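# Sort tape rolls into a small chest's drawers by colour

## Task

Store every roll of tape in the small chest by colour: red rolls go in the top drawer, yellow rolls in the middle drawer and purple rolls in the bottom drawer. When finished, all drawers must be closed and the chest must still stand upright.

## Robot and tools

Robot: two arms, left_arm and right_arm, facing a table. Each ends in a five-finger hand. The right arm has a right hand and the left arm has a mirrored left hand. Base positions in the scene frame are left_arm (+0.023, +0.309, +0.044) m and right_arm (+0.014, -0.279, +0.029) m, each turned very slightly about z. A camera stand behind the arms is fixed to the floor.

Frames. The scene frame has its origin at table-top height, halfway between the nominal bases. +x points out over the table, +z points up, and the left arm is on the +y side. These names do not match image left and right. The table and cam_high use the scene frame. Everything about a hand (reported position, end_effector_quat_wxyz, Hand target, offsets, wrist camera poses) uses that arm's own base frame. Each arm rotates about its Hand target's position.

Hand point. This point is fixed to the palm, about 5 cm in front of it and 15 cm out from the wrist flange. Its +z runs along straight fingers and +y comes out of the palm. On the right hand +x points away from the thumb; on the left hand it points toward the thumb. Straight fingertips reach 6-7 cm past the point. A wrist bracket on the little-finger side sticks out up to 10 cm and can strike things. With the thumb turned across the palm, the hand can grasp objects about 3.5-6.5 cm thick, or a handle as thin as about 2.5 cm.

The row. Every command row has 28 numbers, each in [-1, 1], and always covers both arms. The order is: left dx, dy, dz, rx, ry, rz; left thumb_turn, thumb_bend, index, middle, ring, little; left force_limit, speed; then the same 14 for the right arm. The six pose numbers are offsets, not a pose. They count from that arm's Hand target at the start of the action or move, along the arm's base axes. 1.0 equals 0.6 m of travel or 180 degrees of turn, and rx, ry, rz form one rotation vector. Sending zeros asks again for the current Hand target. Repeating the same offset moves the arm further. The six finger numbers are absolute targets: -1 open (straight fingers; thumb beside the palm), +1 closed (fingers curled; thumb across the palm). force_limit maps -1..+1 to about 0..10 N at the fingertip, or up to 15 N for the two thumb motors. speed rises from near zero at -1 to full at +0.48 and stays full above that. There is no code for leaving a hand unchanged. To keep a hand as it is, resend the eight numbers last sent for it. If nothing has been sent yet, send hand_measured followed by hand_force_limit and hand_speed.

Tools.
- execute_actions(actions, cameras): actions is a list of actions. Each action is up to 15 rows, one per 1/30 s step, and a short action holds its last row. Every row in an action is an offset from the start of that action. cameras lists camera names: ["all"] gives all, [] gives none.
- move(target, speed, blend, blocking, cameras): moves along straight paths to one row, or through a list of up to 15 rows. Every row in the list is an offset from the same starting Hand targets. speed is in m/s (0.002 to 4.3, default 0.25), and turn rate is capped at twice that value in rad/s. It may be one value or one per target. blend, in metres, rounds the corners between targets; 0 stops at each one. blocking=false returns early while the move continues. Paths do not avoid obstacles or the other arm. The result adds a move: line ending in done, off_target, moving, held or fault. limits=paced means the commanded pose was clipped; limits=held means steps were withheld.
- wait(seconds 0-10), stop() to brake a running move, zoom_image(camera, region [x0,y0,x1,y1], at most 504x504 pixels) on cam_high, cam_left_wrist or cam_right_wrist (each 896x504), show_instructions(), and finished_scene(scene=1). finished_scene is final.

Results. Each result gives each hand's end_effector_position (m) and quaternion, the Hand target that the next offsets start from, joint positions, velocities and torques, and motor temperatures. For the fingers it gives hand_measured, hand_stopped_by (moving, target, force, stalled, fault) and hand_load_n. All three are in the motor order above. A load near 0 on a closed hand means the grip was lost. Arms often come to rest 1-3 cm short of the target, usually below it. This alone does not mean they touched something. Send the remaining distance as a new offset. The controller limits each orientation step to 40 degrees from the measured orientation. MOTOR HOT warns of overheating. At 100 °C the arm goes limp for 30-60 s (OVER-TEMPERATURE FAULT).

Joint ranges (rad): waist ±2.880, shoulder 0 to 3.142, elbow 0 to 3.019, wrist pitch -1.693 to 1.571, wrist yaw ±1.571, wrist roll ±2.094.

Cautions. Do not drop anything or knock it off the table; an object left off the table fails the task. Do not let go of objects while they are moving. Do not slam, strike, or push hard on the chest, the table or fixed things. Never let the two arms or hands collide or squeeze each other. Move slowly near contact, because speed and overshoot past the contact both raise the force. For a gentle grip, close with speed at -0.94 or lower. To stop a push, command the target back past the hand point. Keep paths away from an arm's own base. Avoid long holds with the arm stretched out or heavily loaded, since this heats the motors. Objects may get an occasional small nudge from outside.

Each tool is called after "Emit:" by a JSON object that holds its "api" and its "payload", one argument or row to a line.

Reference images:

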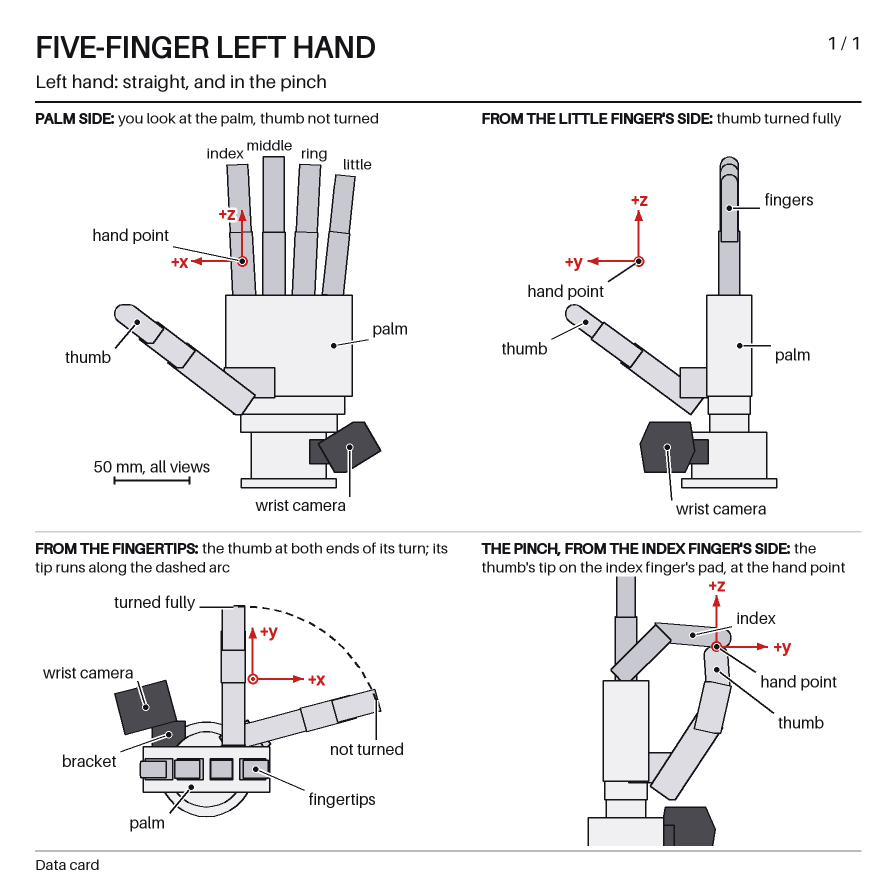

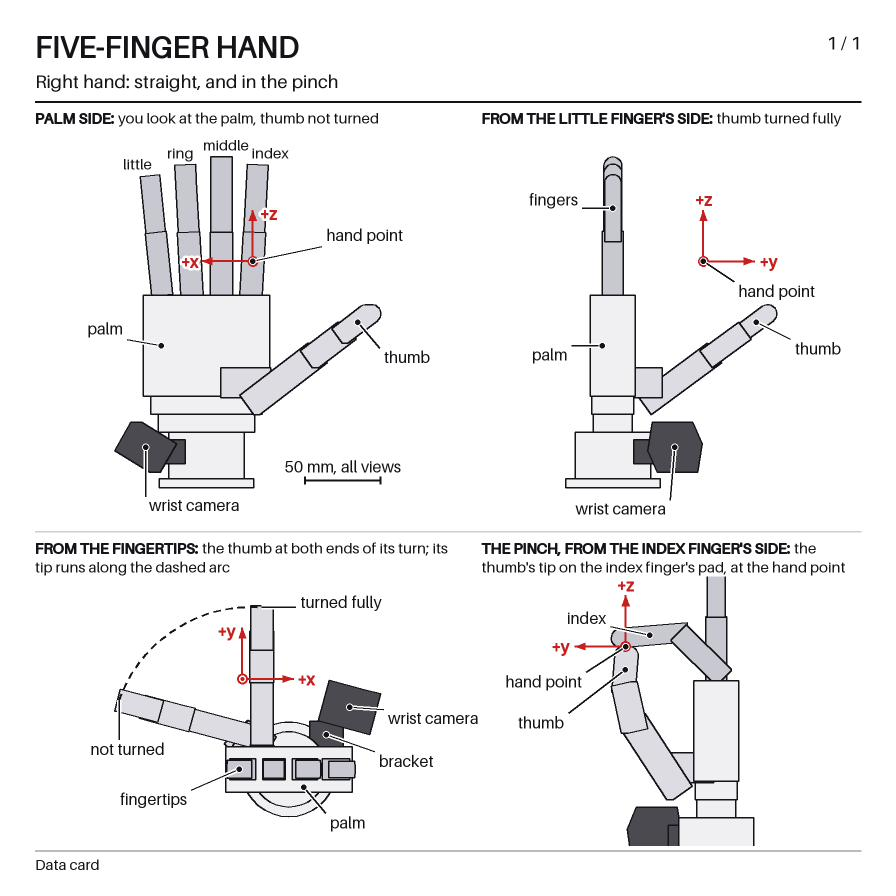

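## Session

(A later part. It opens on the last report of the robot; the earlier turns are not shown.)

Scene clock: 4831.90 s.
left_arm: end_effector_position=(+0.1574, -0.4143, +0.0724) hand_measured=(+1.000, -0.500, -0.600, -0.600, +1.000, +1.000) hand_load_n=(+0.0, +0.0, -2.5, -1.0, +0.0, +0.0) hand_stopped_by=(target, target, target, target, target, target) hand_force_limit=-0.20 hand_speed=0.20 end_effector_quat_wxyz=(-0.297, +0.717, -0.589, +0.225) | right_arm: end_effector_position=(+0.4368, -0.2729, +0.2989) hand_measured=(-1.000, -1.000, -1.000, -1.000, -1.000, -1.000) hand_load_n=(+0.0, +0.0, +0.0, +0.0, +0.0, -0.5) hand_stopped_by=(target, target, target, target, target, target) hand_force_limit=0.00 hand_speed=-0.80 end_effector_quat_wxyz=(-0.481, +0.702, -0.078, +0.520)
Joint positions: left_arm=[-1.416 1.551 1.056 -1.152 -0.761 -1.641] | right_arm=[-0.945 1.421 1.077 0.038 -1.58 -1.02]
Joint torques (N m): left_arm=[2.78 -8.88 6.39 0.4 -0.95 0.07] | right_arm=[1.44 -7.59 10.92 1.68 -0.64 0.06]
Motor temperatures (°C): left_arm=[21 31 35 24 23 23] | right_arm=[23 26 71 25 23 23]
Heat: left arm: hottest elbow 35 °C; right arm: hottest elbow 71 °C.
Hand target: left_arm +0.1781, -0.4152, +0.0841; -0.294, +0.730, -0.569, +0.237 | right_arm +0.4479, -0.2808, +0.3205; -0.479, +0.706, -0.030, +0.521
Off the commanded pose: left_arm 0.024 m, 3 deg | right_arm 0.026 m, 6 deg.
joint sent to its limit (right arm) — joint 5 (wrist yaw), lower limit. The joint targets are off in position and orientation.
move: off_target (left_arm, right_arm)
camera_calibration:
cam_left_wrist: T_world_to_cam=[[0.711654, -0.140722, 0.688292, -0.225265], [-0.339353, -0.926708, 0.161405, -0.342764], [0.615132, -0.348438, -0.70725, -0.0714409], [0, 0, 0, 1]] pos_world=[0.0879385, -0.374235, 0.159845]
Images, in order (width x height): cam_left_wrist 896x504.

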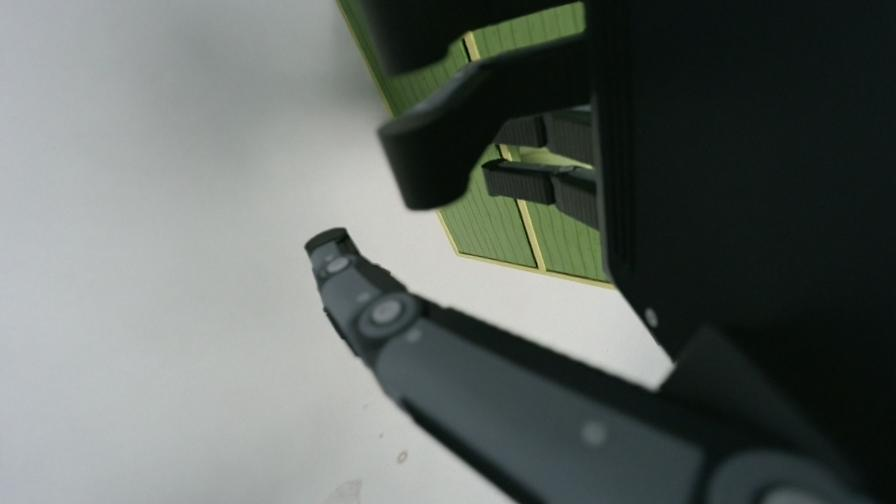

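Emit:
{"api": "move", "payload": {
  "target": [
    [-0.147, -0.04, 0, 0, 0, 0, 1, -0.5, -0.6, -0.6, 1, 1, -0.2, 0.2, 0, 0, 0, 0, 0, 0, -1, -1, -1, -1, -1, -1, 0, -0.8],
    [-0.19, -0.045, 0.29, 0, 0, -0.04, 1, -0.5, -1, -1, -1, -1, -0.2, 0.48, 0, 0, 0, 0, 0, 0, -1, -1, -1, -1, -1, -1, 0, -0.8]
  ],
  "speed": 0.12,
  "cameras": ["cam_left_wrist"]
}}

Emit:
{"api": "zoom_image", "payload": {
  "camera": "cam_left_wrist",
  "region": [340, 0, 600, 180]
}}

Scene clock: 4849.60 s.
left_arm: end_effector_position=(+0.0703, -0.4350, +0.2354) hand_measured=(+1.000, -0.500, -1.000, -1.000, -1.000, -1.000) hand_load_n=(+0.0, +0.0, +0.0, +0.0, +0.0, +0.0) hand_stopped_by=(target, target, target, target, target, target) hand_force_limit=-0.20 hand_speed=0.48 end_effector_quat_wxyz=(-0.276, +0.695, -0.615, +0.251) | right_arm: end_effector_position=(+0.4368, -0.2729, +0.2989) hand_measured=(-1.000, -1.000, -1.000, -1.000, -1.000, -1.000) hand_load_n=(+0.0, +0.0, +0.0, +0.0, -0.5, -0.5) hand_stopped_by=(target, target, target, target, target, target) hand_force_limit=0.00 hand_speed=-0.80 end_effector_quat_wxyz=(-0.481, +0.702, -0.078, +0.520)
Joint positions: left_arm=[-1.627 1.451 1.387 -1.661 -0.751 -1.81] | right_arm=[-0.945 1.421 1.077 0.038 -1.58 -1.02]
Joint torques (N m): left_arm=[-1.44 -7.82 10.21 -0.66 -0.64 0.12] | right_arm=[1.38 -7.65 10.76 1.62 -0.67 0.05]
Motor temperatures (°C): left_arm=[21 31 35 24 23 23] | right_arm=[23 26 71 25 23 23]
Heat: left arm: hottest elbow 35 °C; right arm: hottest elbow 71 °C.
Hand target: left_arm +0.0641, -0.4422, +0.2581; -0.278, +0.693, -0.614, +0.255 | right_arm +0.4479, -0.2808, +0.3205; -0.479, +0.706, -0.030, +0.521
Off the commanded pose: left_arm 0.025 m, 1 deg | right_arm 0.026 m, 6 deg.
joint sent to its limit (left arm) — joint 4 (wrist pitch), lower limit. The joint targets are off in position, not in orientation.
joint sent to its limit (right arm) — joint 5 (wrist yaw), lower limit. The joint targets are off in position and orientation.
move: off_target (left_arm, right_arm); target 2's new numbers were sent with left_arm's hand 0.025 m and 1 deg from that target
camera_calibration:
cam_left_wrist: T_world_to_cam=[[0.692753, -0.177136, 0.699082, -0.295388], [-0.421019, -0.886364, 0.192618, -0.401868], [0.585521, -0.427764, -0.688609, 0.053469], [0, 0, 0, 1]] pos_world=[0.0041297, -0.385653, 0.320727]
Images, in order (width x height): cam_left_wrist 896x504.

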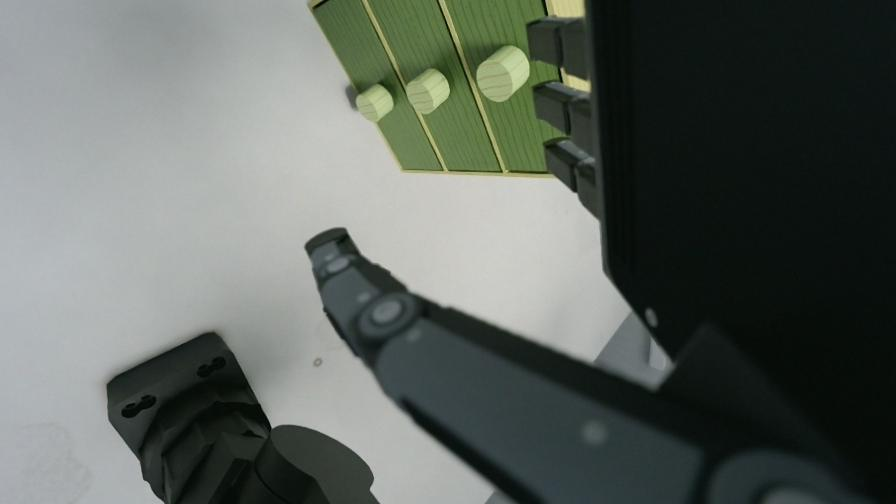

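Scaled by 1.938 from the camera's 896x504 image, which has a finer 1280x720 frame.

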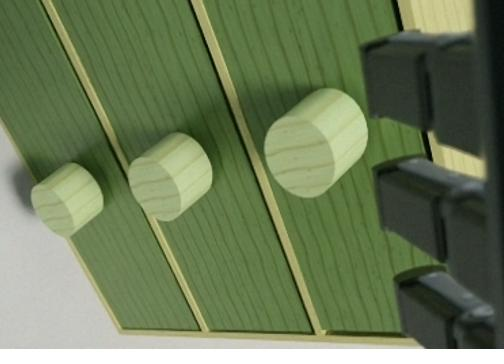

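Emit:
{"api": "zoom_image", "payload": {
  "camera": "cam_left_wrist",
  "region": [400, 0, 560, 180]
}}

Scaled by 2.800 from the camera's 896x504 image, which has a finer 1280x720 frame.

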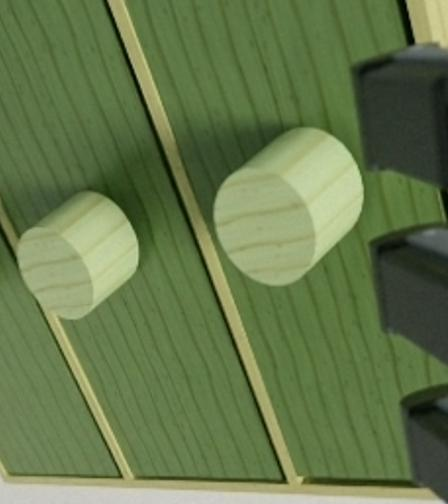

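Emit:
{"api": "move", "payload": {
  "target": [0.07, 0.01, 0.09, 0, 0, 0, 1, -0.5, -1, -1, -1, -1, -0.2, 0.48, 0, 0, 0, 0, 0, 0, -1, -1, -1, -1, -1, -1, 0, -0.8],
  "speed": 0.12,
  "cameras": ["cam_left_wrist"]
}}

Emit:
{"api": "zoom_image", "payload": {
  "camera": "cam_left_wrist",
  "region": [370, 0, 570, 180]
}}

Scene clock: 4864.67 s.
left_arm: end_effector_position=(+0.1042, -0.4297, +0.2879) hand_measured=(+1.000, -0.500, -1.000, -1.000, -1.000, -1.000) hand_load_n=(+0.0, +0.0, +0.0, +0.0, +0.0, +0.0) hand_stopped_by=(target, target, target, target, target, target) hand_force_limit=-0.20 hand_speed=0.48 end_effector_quat_wxyz=(-0.267, +0.685, -0.627, +0.258) | right_arm: end_effector_position=(+0.4368, -0.2729, +0.2989) hand_measured=(-1.000, -1.000, -1.000, -1.000, -1.000, -1.000) hand_load_n=(-0.5, +0.0, +0.0, -0.5, +0.0, +0.0) hand_stopped_by=(target, target, target, target, target, target) hand_force_limit=0.00 hand_speed=-0.80 end_effector_quat_wxyz=(-0.481, +0.702, -0.078, +0.520)
Joint positions: left_arm=[-1.541 1.399 1.473 -1.674 -0.761 -1.641] | right_arm=[-0.945 1.421 1.077 0.038 -1.58 -1.02]
Joint torques (N m): left_arm=[0.44 -7.24 10.58 -0.4 -0.63 0.13] | right_arm=[0.73 -8.64 10.84 1.69 -0.69 0.01]
Motor temperatures (°C): left_arm=[21 30 37 24 23 23] | right_arm=[23 26 71 25 23 23]
Heat: left arm: hottest elbow 37 °C; right arm: hottest elbow 71 °C.
Hand target: left_arm +0.1061, -0.4362, +0.3121; -0.278, +0.693, -0.614, +0.255 | right_arm +0.4479, -0.2808, +0.3205; -0.479, +0.706, -0.030, +0.521
Off the commanded pose: left_arm 0.025 m, 2 deg | right_arm 0.026 m, 6 deg.
joint sent to its limit (left arm) — joint 4 (wrist pitch), lower limit. The joint targets are off in position and orientation.
joint sent to its limit (right arm) — joint 5 (wrist yaw), lower limit. The joint targets are off in position and orientation.
move: off_target (left_arm, right_arm)
camera_calibration:
cam_left_wrist: T_world_to_cam=[[0.687412, -0.195889, 0.699351, -0.362215], [-0.453135, -0.868204, 0.202215, -0.384643], [0.567568, -0.455905, -0.685578, 0.0608721], [0, 0, 0, 1]] pos_world=[0.0401467, -0.377151, 0.372829]
Images, in order (width x height): cam_left_wrist 896x504.

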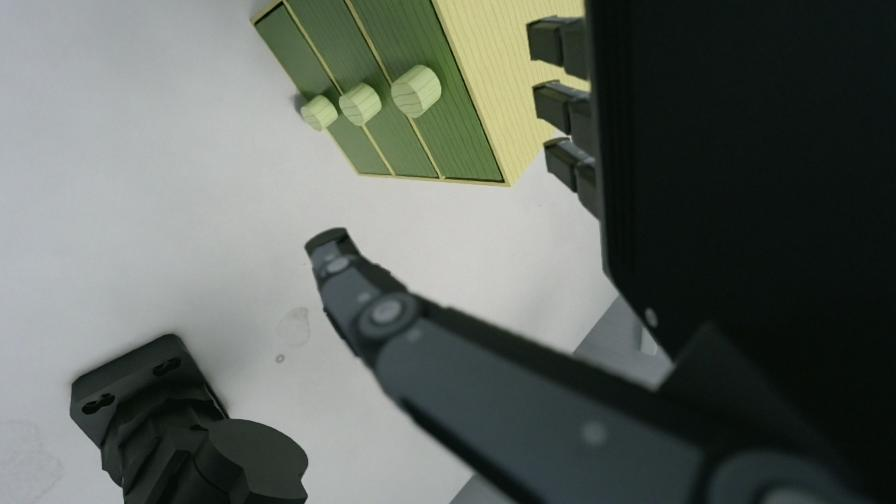

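Scaled by 2.520 from the camera's 896x504 image, which has a finer 1280x720 frame.

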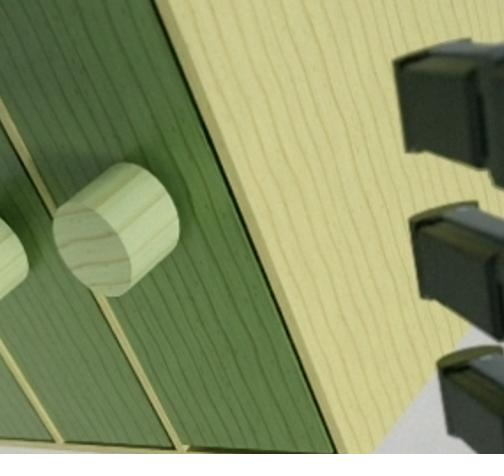

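Emit:
{"api": "zoom_image", "payload": {
  "camera": "cam_left_wrist",
  "region": [240, 0, 460, 190]
}}

Scaled by 2.291 from the camera's 896x504 image, which has a finer 1280x720 frame.

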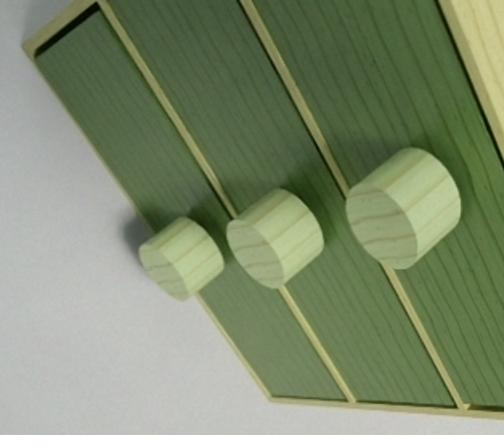

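Emit:
{"api": "move", "payload": {
  "target": [0.0, 0.10, 0, 0, 0, 0, 1, -0.5, -1, -1, -1, -1, -0.2, 0.48, 0, 0, 0, 0, 0, 0, -1, -1, -1, -1, -1, -1, 0, -0.8],
  "speed": 0.12,
  "cameras": ["cam_left_wrist"]
}}

Emit:
{"api": "zoom_image", "payload": {
  "camera": "cam_left_wrist",
  "region": [240, 0, 500, 240]
}}

Scene clock: 4885.90 s.
left_arm: end_effector_position=(+0.1023, -0.3803, +0.3042) hand_measured=(+1.000, -0.500, -1.000, -1.000, -1.000, -1.000) hand_load_n=(+0.0, +0.0, +0.0, +0.0, +0.0, +0.0) hand_stopped_by=(target, target, target, target, target, target) hand_force_limit=-0.20 hand_speed=0.48 end_effector_quat_wxyz=(-0.252, +0.685, -0.626, +0.272) | right_arm: end_effector_position=(+0.4368, -0.2729, +0.2989) hand_measured=(-1.000, -1.000, -1.000, -1.000, -1.000, -1.000) hand_load_n=(+0.0, +0.0, +0.0, +0.0, +0.0, +0.0) hand_stopped_by=(target, target, target, target, target, target) hand_force_limit=0.00 hand_speed=-0.80 end_effector_quat_wxyz=(-0.481, +0.702, -0.078, +0.520)
Joint positions: left_arm=[-1.541 1.244 1.369 -1.674 -0.761 -1.623] | right_arm=[-0.945 1.421 1.077 0.038 -1.58 -1.02]
Joint torques (N m): left_arm=[0.85 -5.36 7.57 -0.31 -0.49 0.12] | right_arm=[0.91 -7.82 10.7 1.88 -0.68 0.1]
Motor temperatures (°C): left_arm=[21 30 38 24 23 23] | right_arm=[23 26 71 25 23 23]
Heat: left arm: hottest elbow 38 °C; right arm: hottest elbow 71 °C.
Hand target: left_arm +0.1061, -0.3762, +0.3121; -0.278, +0.693, -0.614, +0.255 | right_arm +0.4479, -0.2808, +0.3205; -0.479, +0.706, -0.030, +0.521
Off the commanded pose: left_arm 0.010 m, 4 deg | right_arm 0.026 m, 6 deg.
joint sent to its limit (left arm) — joint 4 (wrist pitch), lower limit. The joint targets are off in position and orientation.
joint sent to its limit (right arm) — joint 5 (wrist yaw), lower limit. The joint targets are off in position and orientation.
move: off_target (left_arm, right_arm)
camera_calibration:
cam_left_wrist: T_world_to_cam=[[0.684194, -0.178384, 0.707148, -0.357984], [-0.464884, -0.853773, 0.234422, -0.348965], [0.561927, -0.489132, -0.667074, 0.0780398], [0, 0, 0, 1]] pos_world=[0.0388496, -0.323624, 0.387011]
Images, in order (width x height): cam_left_wrist 896x504.

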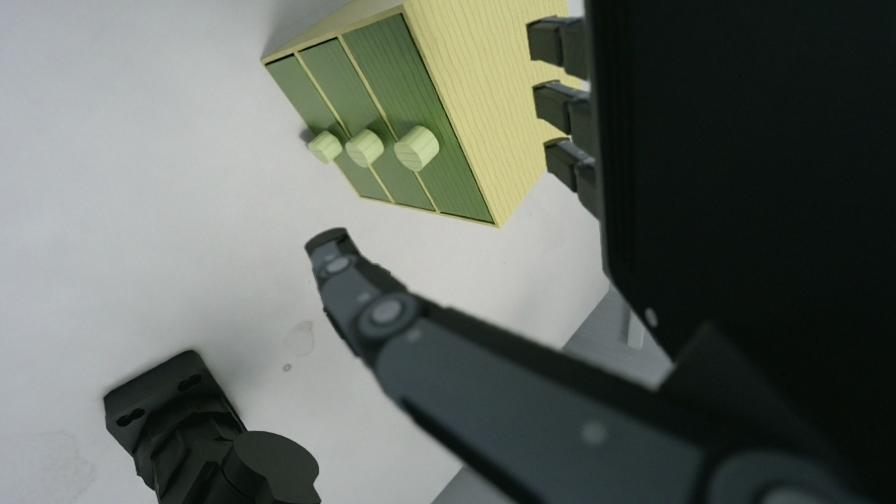

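Scaled by 1.938 from the camera's 896x504 image, which has a finer 1280x720 frame.

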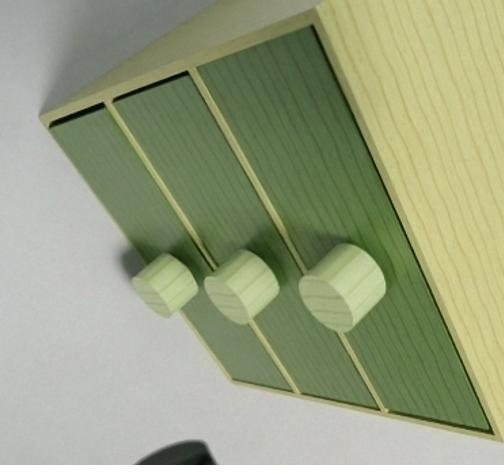

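Emit:
{"api": "zoom_image", "payload": {
  "camera": "cam_left_wrist",
  "region": [250, 0, 430, 110]
}}

Emit:
{"api": "zoom_image", "payload": {
  "camera": "cam_left_wrist",
  "region": [340, 140, 520, 240]
}}

Scaled by 2.800 from the camera's 896x504 image, which has a finer 1280x720 frame.

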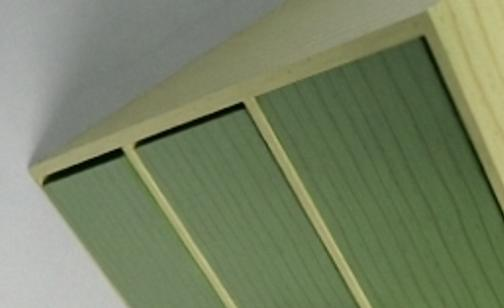

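Scaled by 2.800 from the camera's 896x504 image, which has a finer 1280x720 frame.

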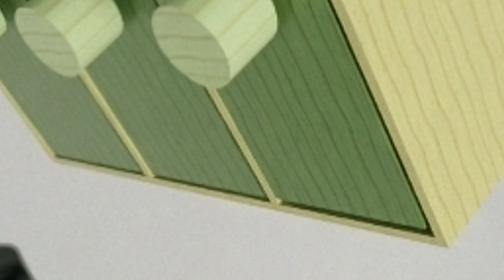

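Emit:
{"api": "move", "payload": {
  "target": [
    [-0.027, -0.073, -0.1, 0, 0, 0.04, 1, -0.5, -0.6, -0.6, 1, 1, -0.2, 0.4, 0, 0, 0, 0, 0, 0, -1, -1, -1, -1, -1, -1, 0, -0.8],
    [-0.010, -0.110, -0.265, 0, 0, 0.04, 1, -0.5, -0.6, -0.6, 1, 1, -0.2, 0.4, 0, 0, 0, 0, 0, 0, -1, -1, -1, -1, -1, -1, 0, -0.8]
  ],
  "speed": 0.12,
  "cameras": ["cam_left_wrist"]
}}

Scene clock: 4907.90 s.
left_arm: end_effector_position=(+0.0941, -0.4373, +0.1492) hand_measured=(+1.000, -0.500, -0.600, -0.600, +1.000, +1.000) hand_load_n=(+0.0, +0.0, +0.0, +0.0, +0.0, +0.0) hand_stopped_by=(target, target, target, target, target, target) hand_force_limit=-0.20 hand_speed=0.40 end_effector_quat_wxyz=(-0.298, +0.724, -0.578, +0.230) | right_arm: end_effector_position=(+0.4368, -0.2729, +0.2989) hand_measured=(-1.000, -1.000, -1.000, -1.000, -1.000, -1.000) hand_load_n=(+0.0, +0.0, +0.0, +0.0, +0.0, +0.0) hand_stopped_by=(target, target, target, target, target, target) hand_force_limit=0.00 hand_speed=-0.80 end_effector_quat_wxyz=(-0.481, +0.702, -0.078, +0.520)
Joint positions: left_arm=[-1.575 1.547 1.26 -1.514 -0.744 -1.888] | right_arm=[-0.945 1.421 1.077 0.038 -1.58 -1.02]
Joint torques (N m): left_arm=[0.15 -7.71 7.1 0.21 -0.64 -0.13] | right_arm=[0.5 -7.94 10.71 1.61 -0.68 0.03]
Motor temperatures (°C): left_arm=[21 30 37 23 23 23] | right_arm=[23 26 71 25 23 23]
Heat: left arm: hottest elbow 37 °C; right arm: hottest elbow 71 °C.
Hand target: left_arm +0.1001, -0.4422, +0.1531; -0.294, +0.730, -0.569, +0.237 | right_arm +0.4479, -0.2808, +0.3205; -0.479, +0.706, -0.030, +0.521
Off the commanded pose: left_arm 0.009 m, 2 deg | right_arm 0.026 m, 6 deg.
joint sent to its limit (right arm) — joint 5 (wrist yaw), lower limit. The joint targets are off in position and orientation.
move: off_target (right_arm)
camera_calibration:
cam_left_wrist: T_world_to_cam=[[0.705962, -0.11553, 0.698764, -0.226299], [-0.321851, -0.931182, 0.171209, -0.402958], [0.630896, -0.345764, -0.694562, 0.0116636], [0, 0, 0, 1]] pos_world=[0.0227074, -0.397339, 0.235221]
Images, in order (width x height): cam_left_wrist 896x504.

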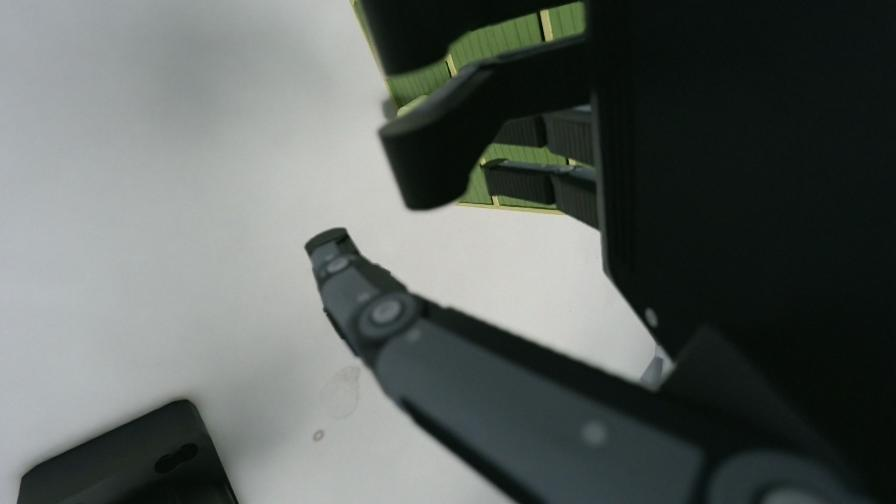

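Emit:
{"api": "move", "payload": {
  "target": [
    [0.085, 0.03, 0.005, 0, 0, 0, 1, -0.5, -0.6, -0.6, 1, 1, -0.2, 0.4, 0, 0, 0, 0, 0, 0, -1, -1, -1, -1, -1, -1, 0, -0.8],
    [0.116, 0.041, 0.005, 0, 0, 0, 1, -0.5, -0.6, -0.6, 1, 1, -0.2, 0.4, 0, 0, 0, 0, 0, 0, -1, -1, -1, -1, -1, -1, 0, -0.8]
  ],
  "speed": [0.06, 0.03],
  "cameras": ["cam_left_wrist"]
}}

Scene clock: 4916.93 s.
left_arm: end_effector_position=(+0.1584, -0.4154, +0.1450) hand_measured=(+1.000, -0.500, -0.600, -0.600, +1.000, +1.000) hand_load_n=(+0.0, +0.0, -0.5, -0.5, +0.0, +0.0) hand_stopped_by=(target, target, target, target, target, target) hand_force_limit=-0.20 hand_speed=0.40 end_effector_quat_wxyz=(-0.302, +0.723, -0.579, +0.225) | right_arm: end_effector_position=(+0.4368, -0.2729, +0.2989) hand_measured=(-1.000, -1.000, -1.000, -1.000, -1.000, -1.000) hand_load_n=(+0.0, +0.0, +0.0, +0.0, -0.5, +0.0) hand_stopped_by=(target, target, target, target, target, target) hand_force_limit=0.00 hand_speed=-0.80 end_effector_quat_wxyz=(-0.481, +0.702, -0.078, +0.520)
Joint positions: left_arm=[-1.419 1.487 1.186 -1.368 -0.767 -1.678] | right_arm=[-0.945 1.421 1.077 0.038 -1.58 -1.02]
Joint torques (N m): left_arm=[1.2 -8.64 7.02 0.43 -0.7 0.11] | right_arm=[0.67 -8.41 10.74 1.66 -0.66 0.05]
Motor temperatures (°C): left_arm=[21 30 36 23 23 23] | right_arm=[23 26 71 25 23 23]
Heat: left arm: hottest elbow 36 °C; right arm: hottest elbow 71 °C.
Hand target: left_arm +0.1697, -0.4176, +0.1561; -0.294, +0.730, -0.569, +0.237 | right_arm +0.4479, -0.2808, +0.3205; -0.479, +0.706, -0.030, +0.521
Off the commanded pose: left_arm 0.016 m, 2 deg | right_arm 0.026 m, 6 deg.
joint sent to its limit (right arm) — joint 5 (wrist yaw), lower limit. The joint targets are off in position and orientation.
move: off_target (left_arm, right_arm)
camera_calibration:
cam_left_wrist: T_world_to_cam=[[0.70851, -0.122587, 0.694972, -0.268942], [-0.319467, -0.933825, 0.160972, -0.361219], [0.629249, -0.336071, -0.700787, -0.0190162], [0, 0, 0, 1]] pos_world=[0.0871163, -0.376675, 0.231727]
Images, in order (width x height): cam_left_wrist 896x504.

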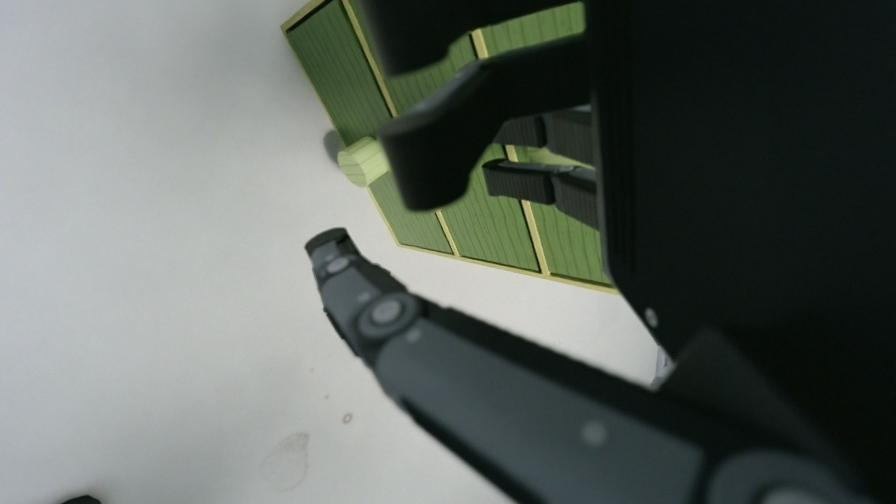

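Emit:
{"api": "move", "payload": {
  "target": [0.014, 0.005, 0, 0, 0, 0, 1, -0.5, -0.6, -0.6, 1, 1, -0.2, 0.4, 0, 0, 0, 0, 0, 0, -1, -1, -1, -1, -1, -1, 0, -0.8],
  "speed": 0.03
}}

Emit:
{"api": "move", "payload": {
  "target": [
    [-0.142, -0.04, 0, 0, 0, 0, 1, -0.5, -0.6, -0.6, 1, 1, -0.2, 0.4, 0, 0, 0, 0, 0, 0, -1, -1, -1, -1, -1, -1, 0, -0.8],
    [-0.125, 0.07, 0.27, 0, 0, -0.04, 1, -0.5, -1, -1, -1, -1, -0.2, 0.4, 0, 0, 0, 0, 0, 0, -1, -1, -1, -1, -1, -1, 0, -0.8]
  ],
  "speed": 0.15,
  "cameras": ["cam_left_wrist", "cam_high"]
}}

Emit:
{"api": "zoom_image", "payload": {
  "camera": "cam_left_wrist",
  "region": [240, 0, 500, 240]
}}

Scene clock: 4927.80 s.
left_arm: end_effector_position=(+0.1584, -0.4144, +0.1438) hand_measured=(+1.000, -0.500, -0.600, -0.600, +1.000, +1.000) hand_load_n=(+0.0, +0.0, -0.5, -2.0, +0.5, +0.0) hand_stopped_by=(target, target, target, target, target, target) hand_force_limit=-0.20 hand_speed=0.40 end_effector_quat_wxyz=(-0.299, +0.717, -0.589, +0.224) | right_arm: end_effector_position=(+0.4368, -0.2729, +0.2989) hand_measured=(-1.000, -1.000, -1.000, -1.000, -1.000, -1.000) hand_load_n=(+0.0, +0.0, +0.5, +0.0, +0.0, +0.0) hand_stopped_by=(target, target, target, target, target, target) hand_force_limit=0.00 hand_speed=-0.80 end_effector_quat_wxyz=(-0.481, +0.702, -0.078, +0.520)
Joint positions: left_arm=[-1.414 1.479 1.177 -1.348 -0.762 -1.641] | right_arm=[-0.945 1.421 1.077 0.038 -1.58 -1.02]
Joint torques (N m): left_arm=[2.67 -8.59 7.06 0.49 -0.9 0.08] | right_arm=[0.15 -7.82 10.65 1.46 -0.64 0.05]
Motor temperatures (°C): left_arm=[21 30 36 24 23 23] | right_arm=[23 26 71 25 23 23]
Heat: left arm: hottest elbow 36 °C; right arm: hottest elbow 71 °C.
Hand target: left_arm +0.1781, -0.4146, +0.1561; -0.294, +0.730, -0.569, +0.237 | right_arm +0.4479, -0.2808, +0.3205; -0.479, +0.706, -0.030, +0.521
Off the commanded pose: left_arm 0.023 m, 3 deg | right_arm 0.026 m, 6 deg.
joint sent to its limit (right arm) — joint 5 (wrist yaw), lower limit. The joint targets are off in position and orientation.
move: off_target (left_arm, right_arm)

Scene clock: 4932.47 s.
left_arm: end_effector_position=(+0.1014, -0.3672, +0.2982) hand_measured=(+1.000, -0.500, -1.000, -1.000, -1.000, -1.000) hand_load_n=(+0.0, +0.0, +0.0, +0.0, +0.0, +0.0) hand_stopped_by=(target, target, target, target, target, target) hand_force_limit=-0.20 hand_speed=0.40 end_effector_quat_wxyz=(-0.256, +0.682, -0.631, +0.268) | right_arm: end_effector_position=(+0.4368, -0.2729, +0.2989) hand_measured=(-1.000, -1.000, -1.000, -1.000, -1.000, -1.000) hand_load_n=(+0.0, +0.5, +0.0, +0.0, +0.5, +0.0) hand_stopped_by=(target, target, target, target, target, target) hand_force_limit=0.00 hand_speed=-0.80 end_effector_quat_wxyz=(-0.481, +0.702, -0.078, +0.520)
Joint positions: left_arm=[-1.541 1.215 1.33 -1.672 -0.759 -1.614] | right_arm=[-0.945 1.421 1.077 0.038 -1.58 -1.02]
Joint torques (N m): left_arm=[0.79 -4.31 10.39 -0.36 -0.43 0.11] | right_arm=[0.85 -7.65 10.76 1.42 -0.68 0.08]
Motor temperatures (°C): left_arm=[21 30 36 24 23 23] | right_arm=[23 26 71 25 23 23]
Heat: left arm: hottest elbow 36 °C; right arm: hottest elbow 71 °C.
Hand target: left_arm +0.1031, -0.3726, +0.3181; -0.278, +0.693, -0.614, +0.255 | right_arm +0.4479, -0.2808, +0.3205; -0.479, +0.706, -0.030, +0.521
Off the commanded pose: left_arm 0.021 m, 4 deg | right_arm 0.026 m, 6 deg.
joint sent to its limit (left arm) — joint 4 (wrist pitch), lower limit. The joint targets are off in position and orientation.
joint sent to its limit (right arm) — joint 5 (wrist yaw), lower limit. The joint targets are off in position and orientation.
move: off_target (left_arm, right_arm); target 2's new numbers were sent with left_arm's hand 0.021 m and 4 deg from that target
camera_calibration:
cam_left_wrist: T_world_to_cam=[[0.684229, -0.192857, 0.703304, -0.354946], [-0.470224, -0.85382, 0.22334, -0.332963], [0.557422, -0.483527, -0.674894, 0.0858233], [0, 0, 0, 1]] pos_world=[0.0384575, -0.311246, 0.381921]
Images, in order (width x height): cam_high 896x504, cam_left_wrist 896x504.

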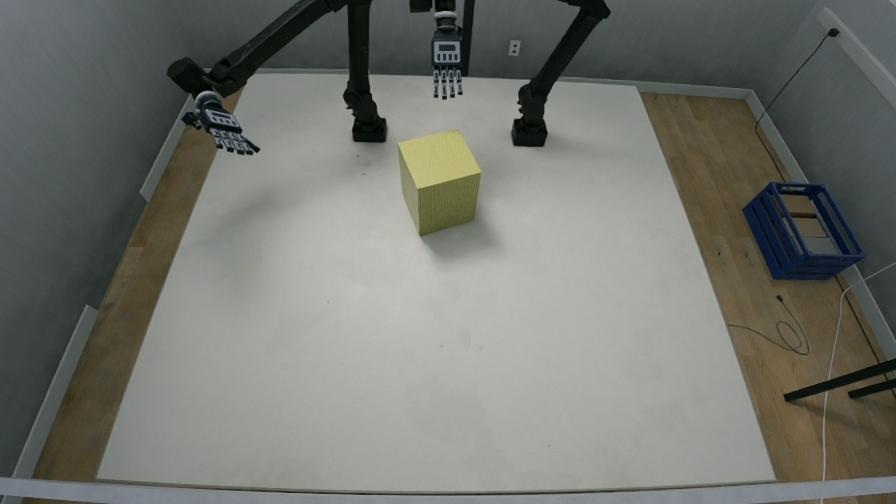

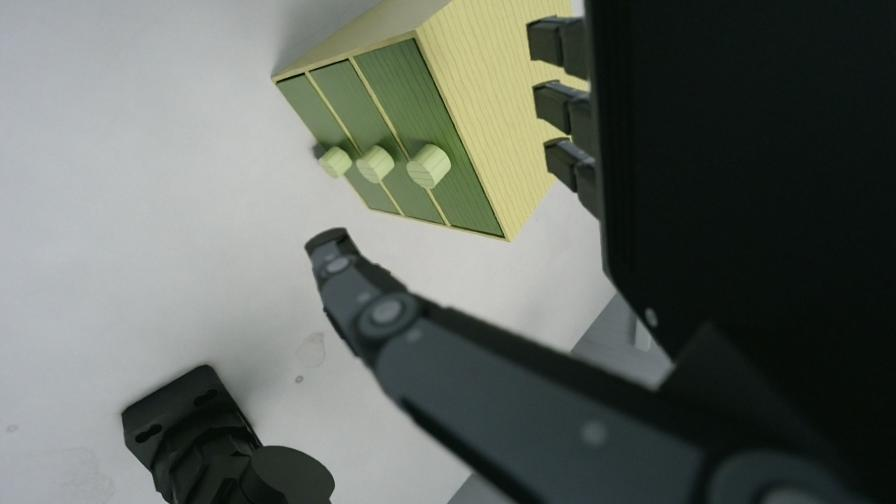

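Scaled by 1.938 from the camera's 896x504 image, which has a finer 1280x720 frame.

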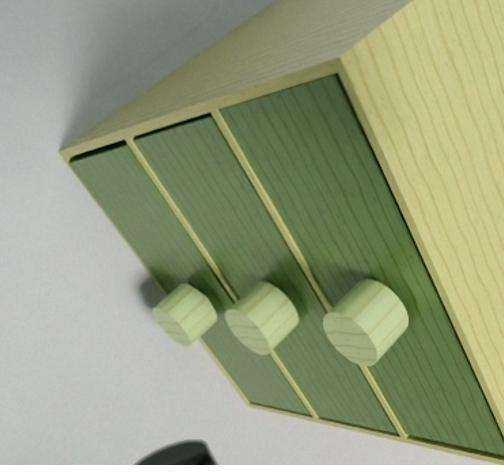

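Emit:
{"api": "finished_scene", "payload": {

}}

The scene is finished: the task was done.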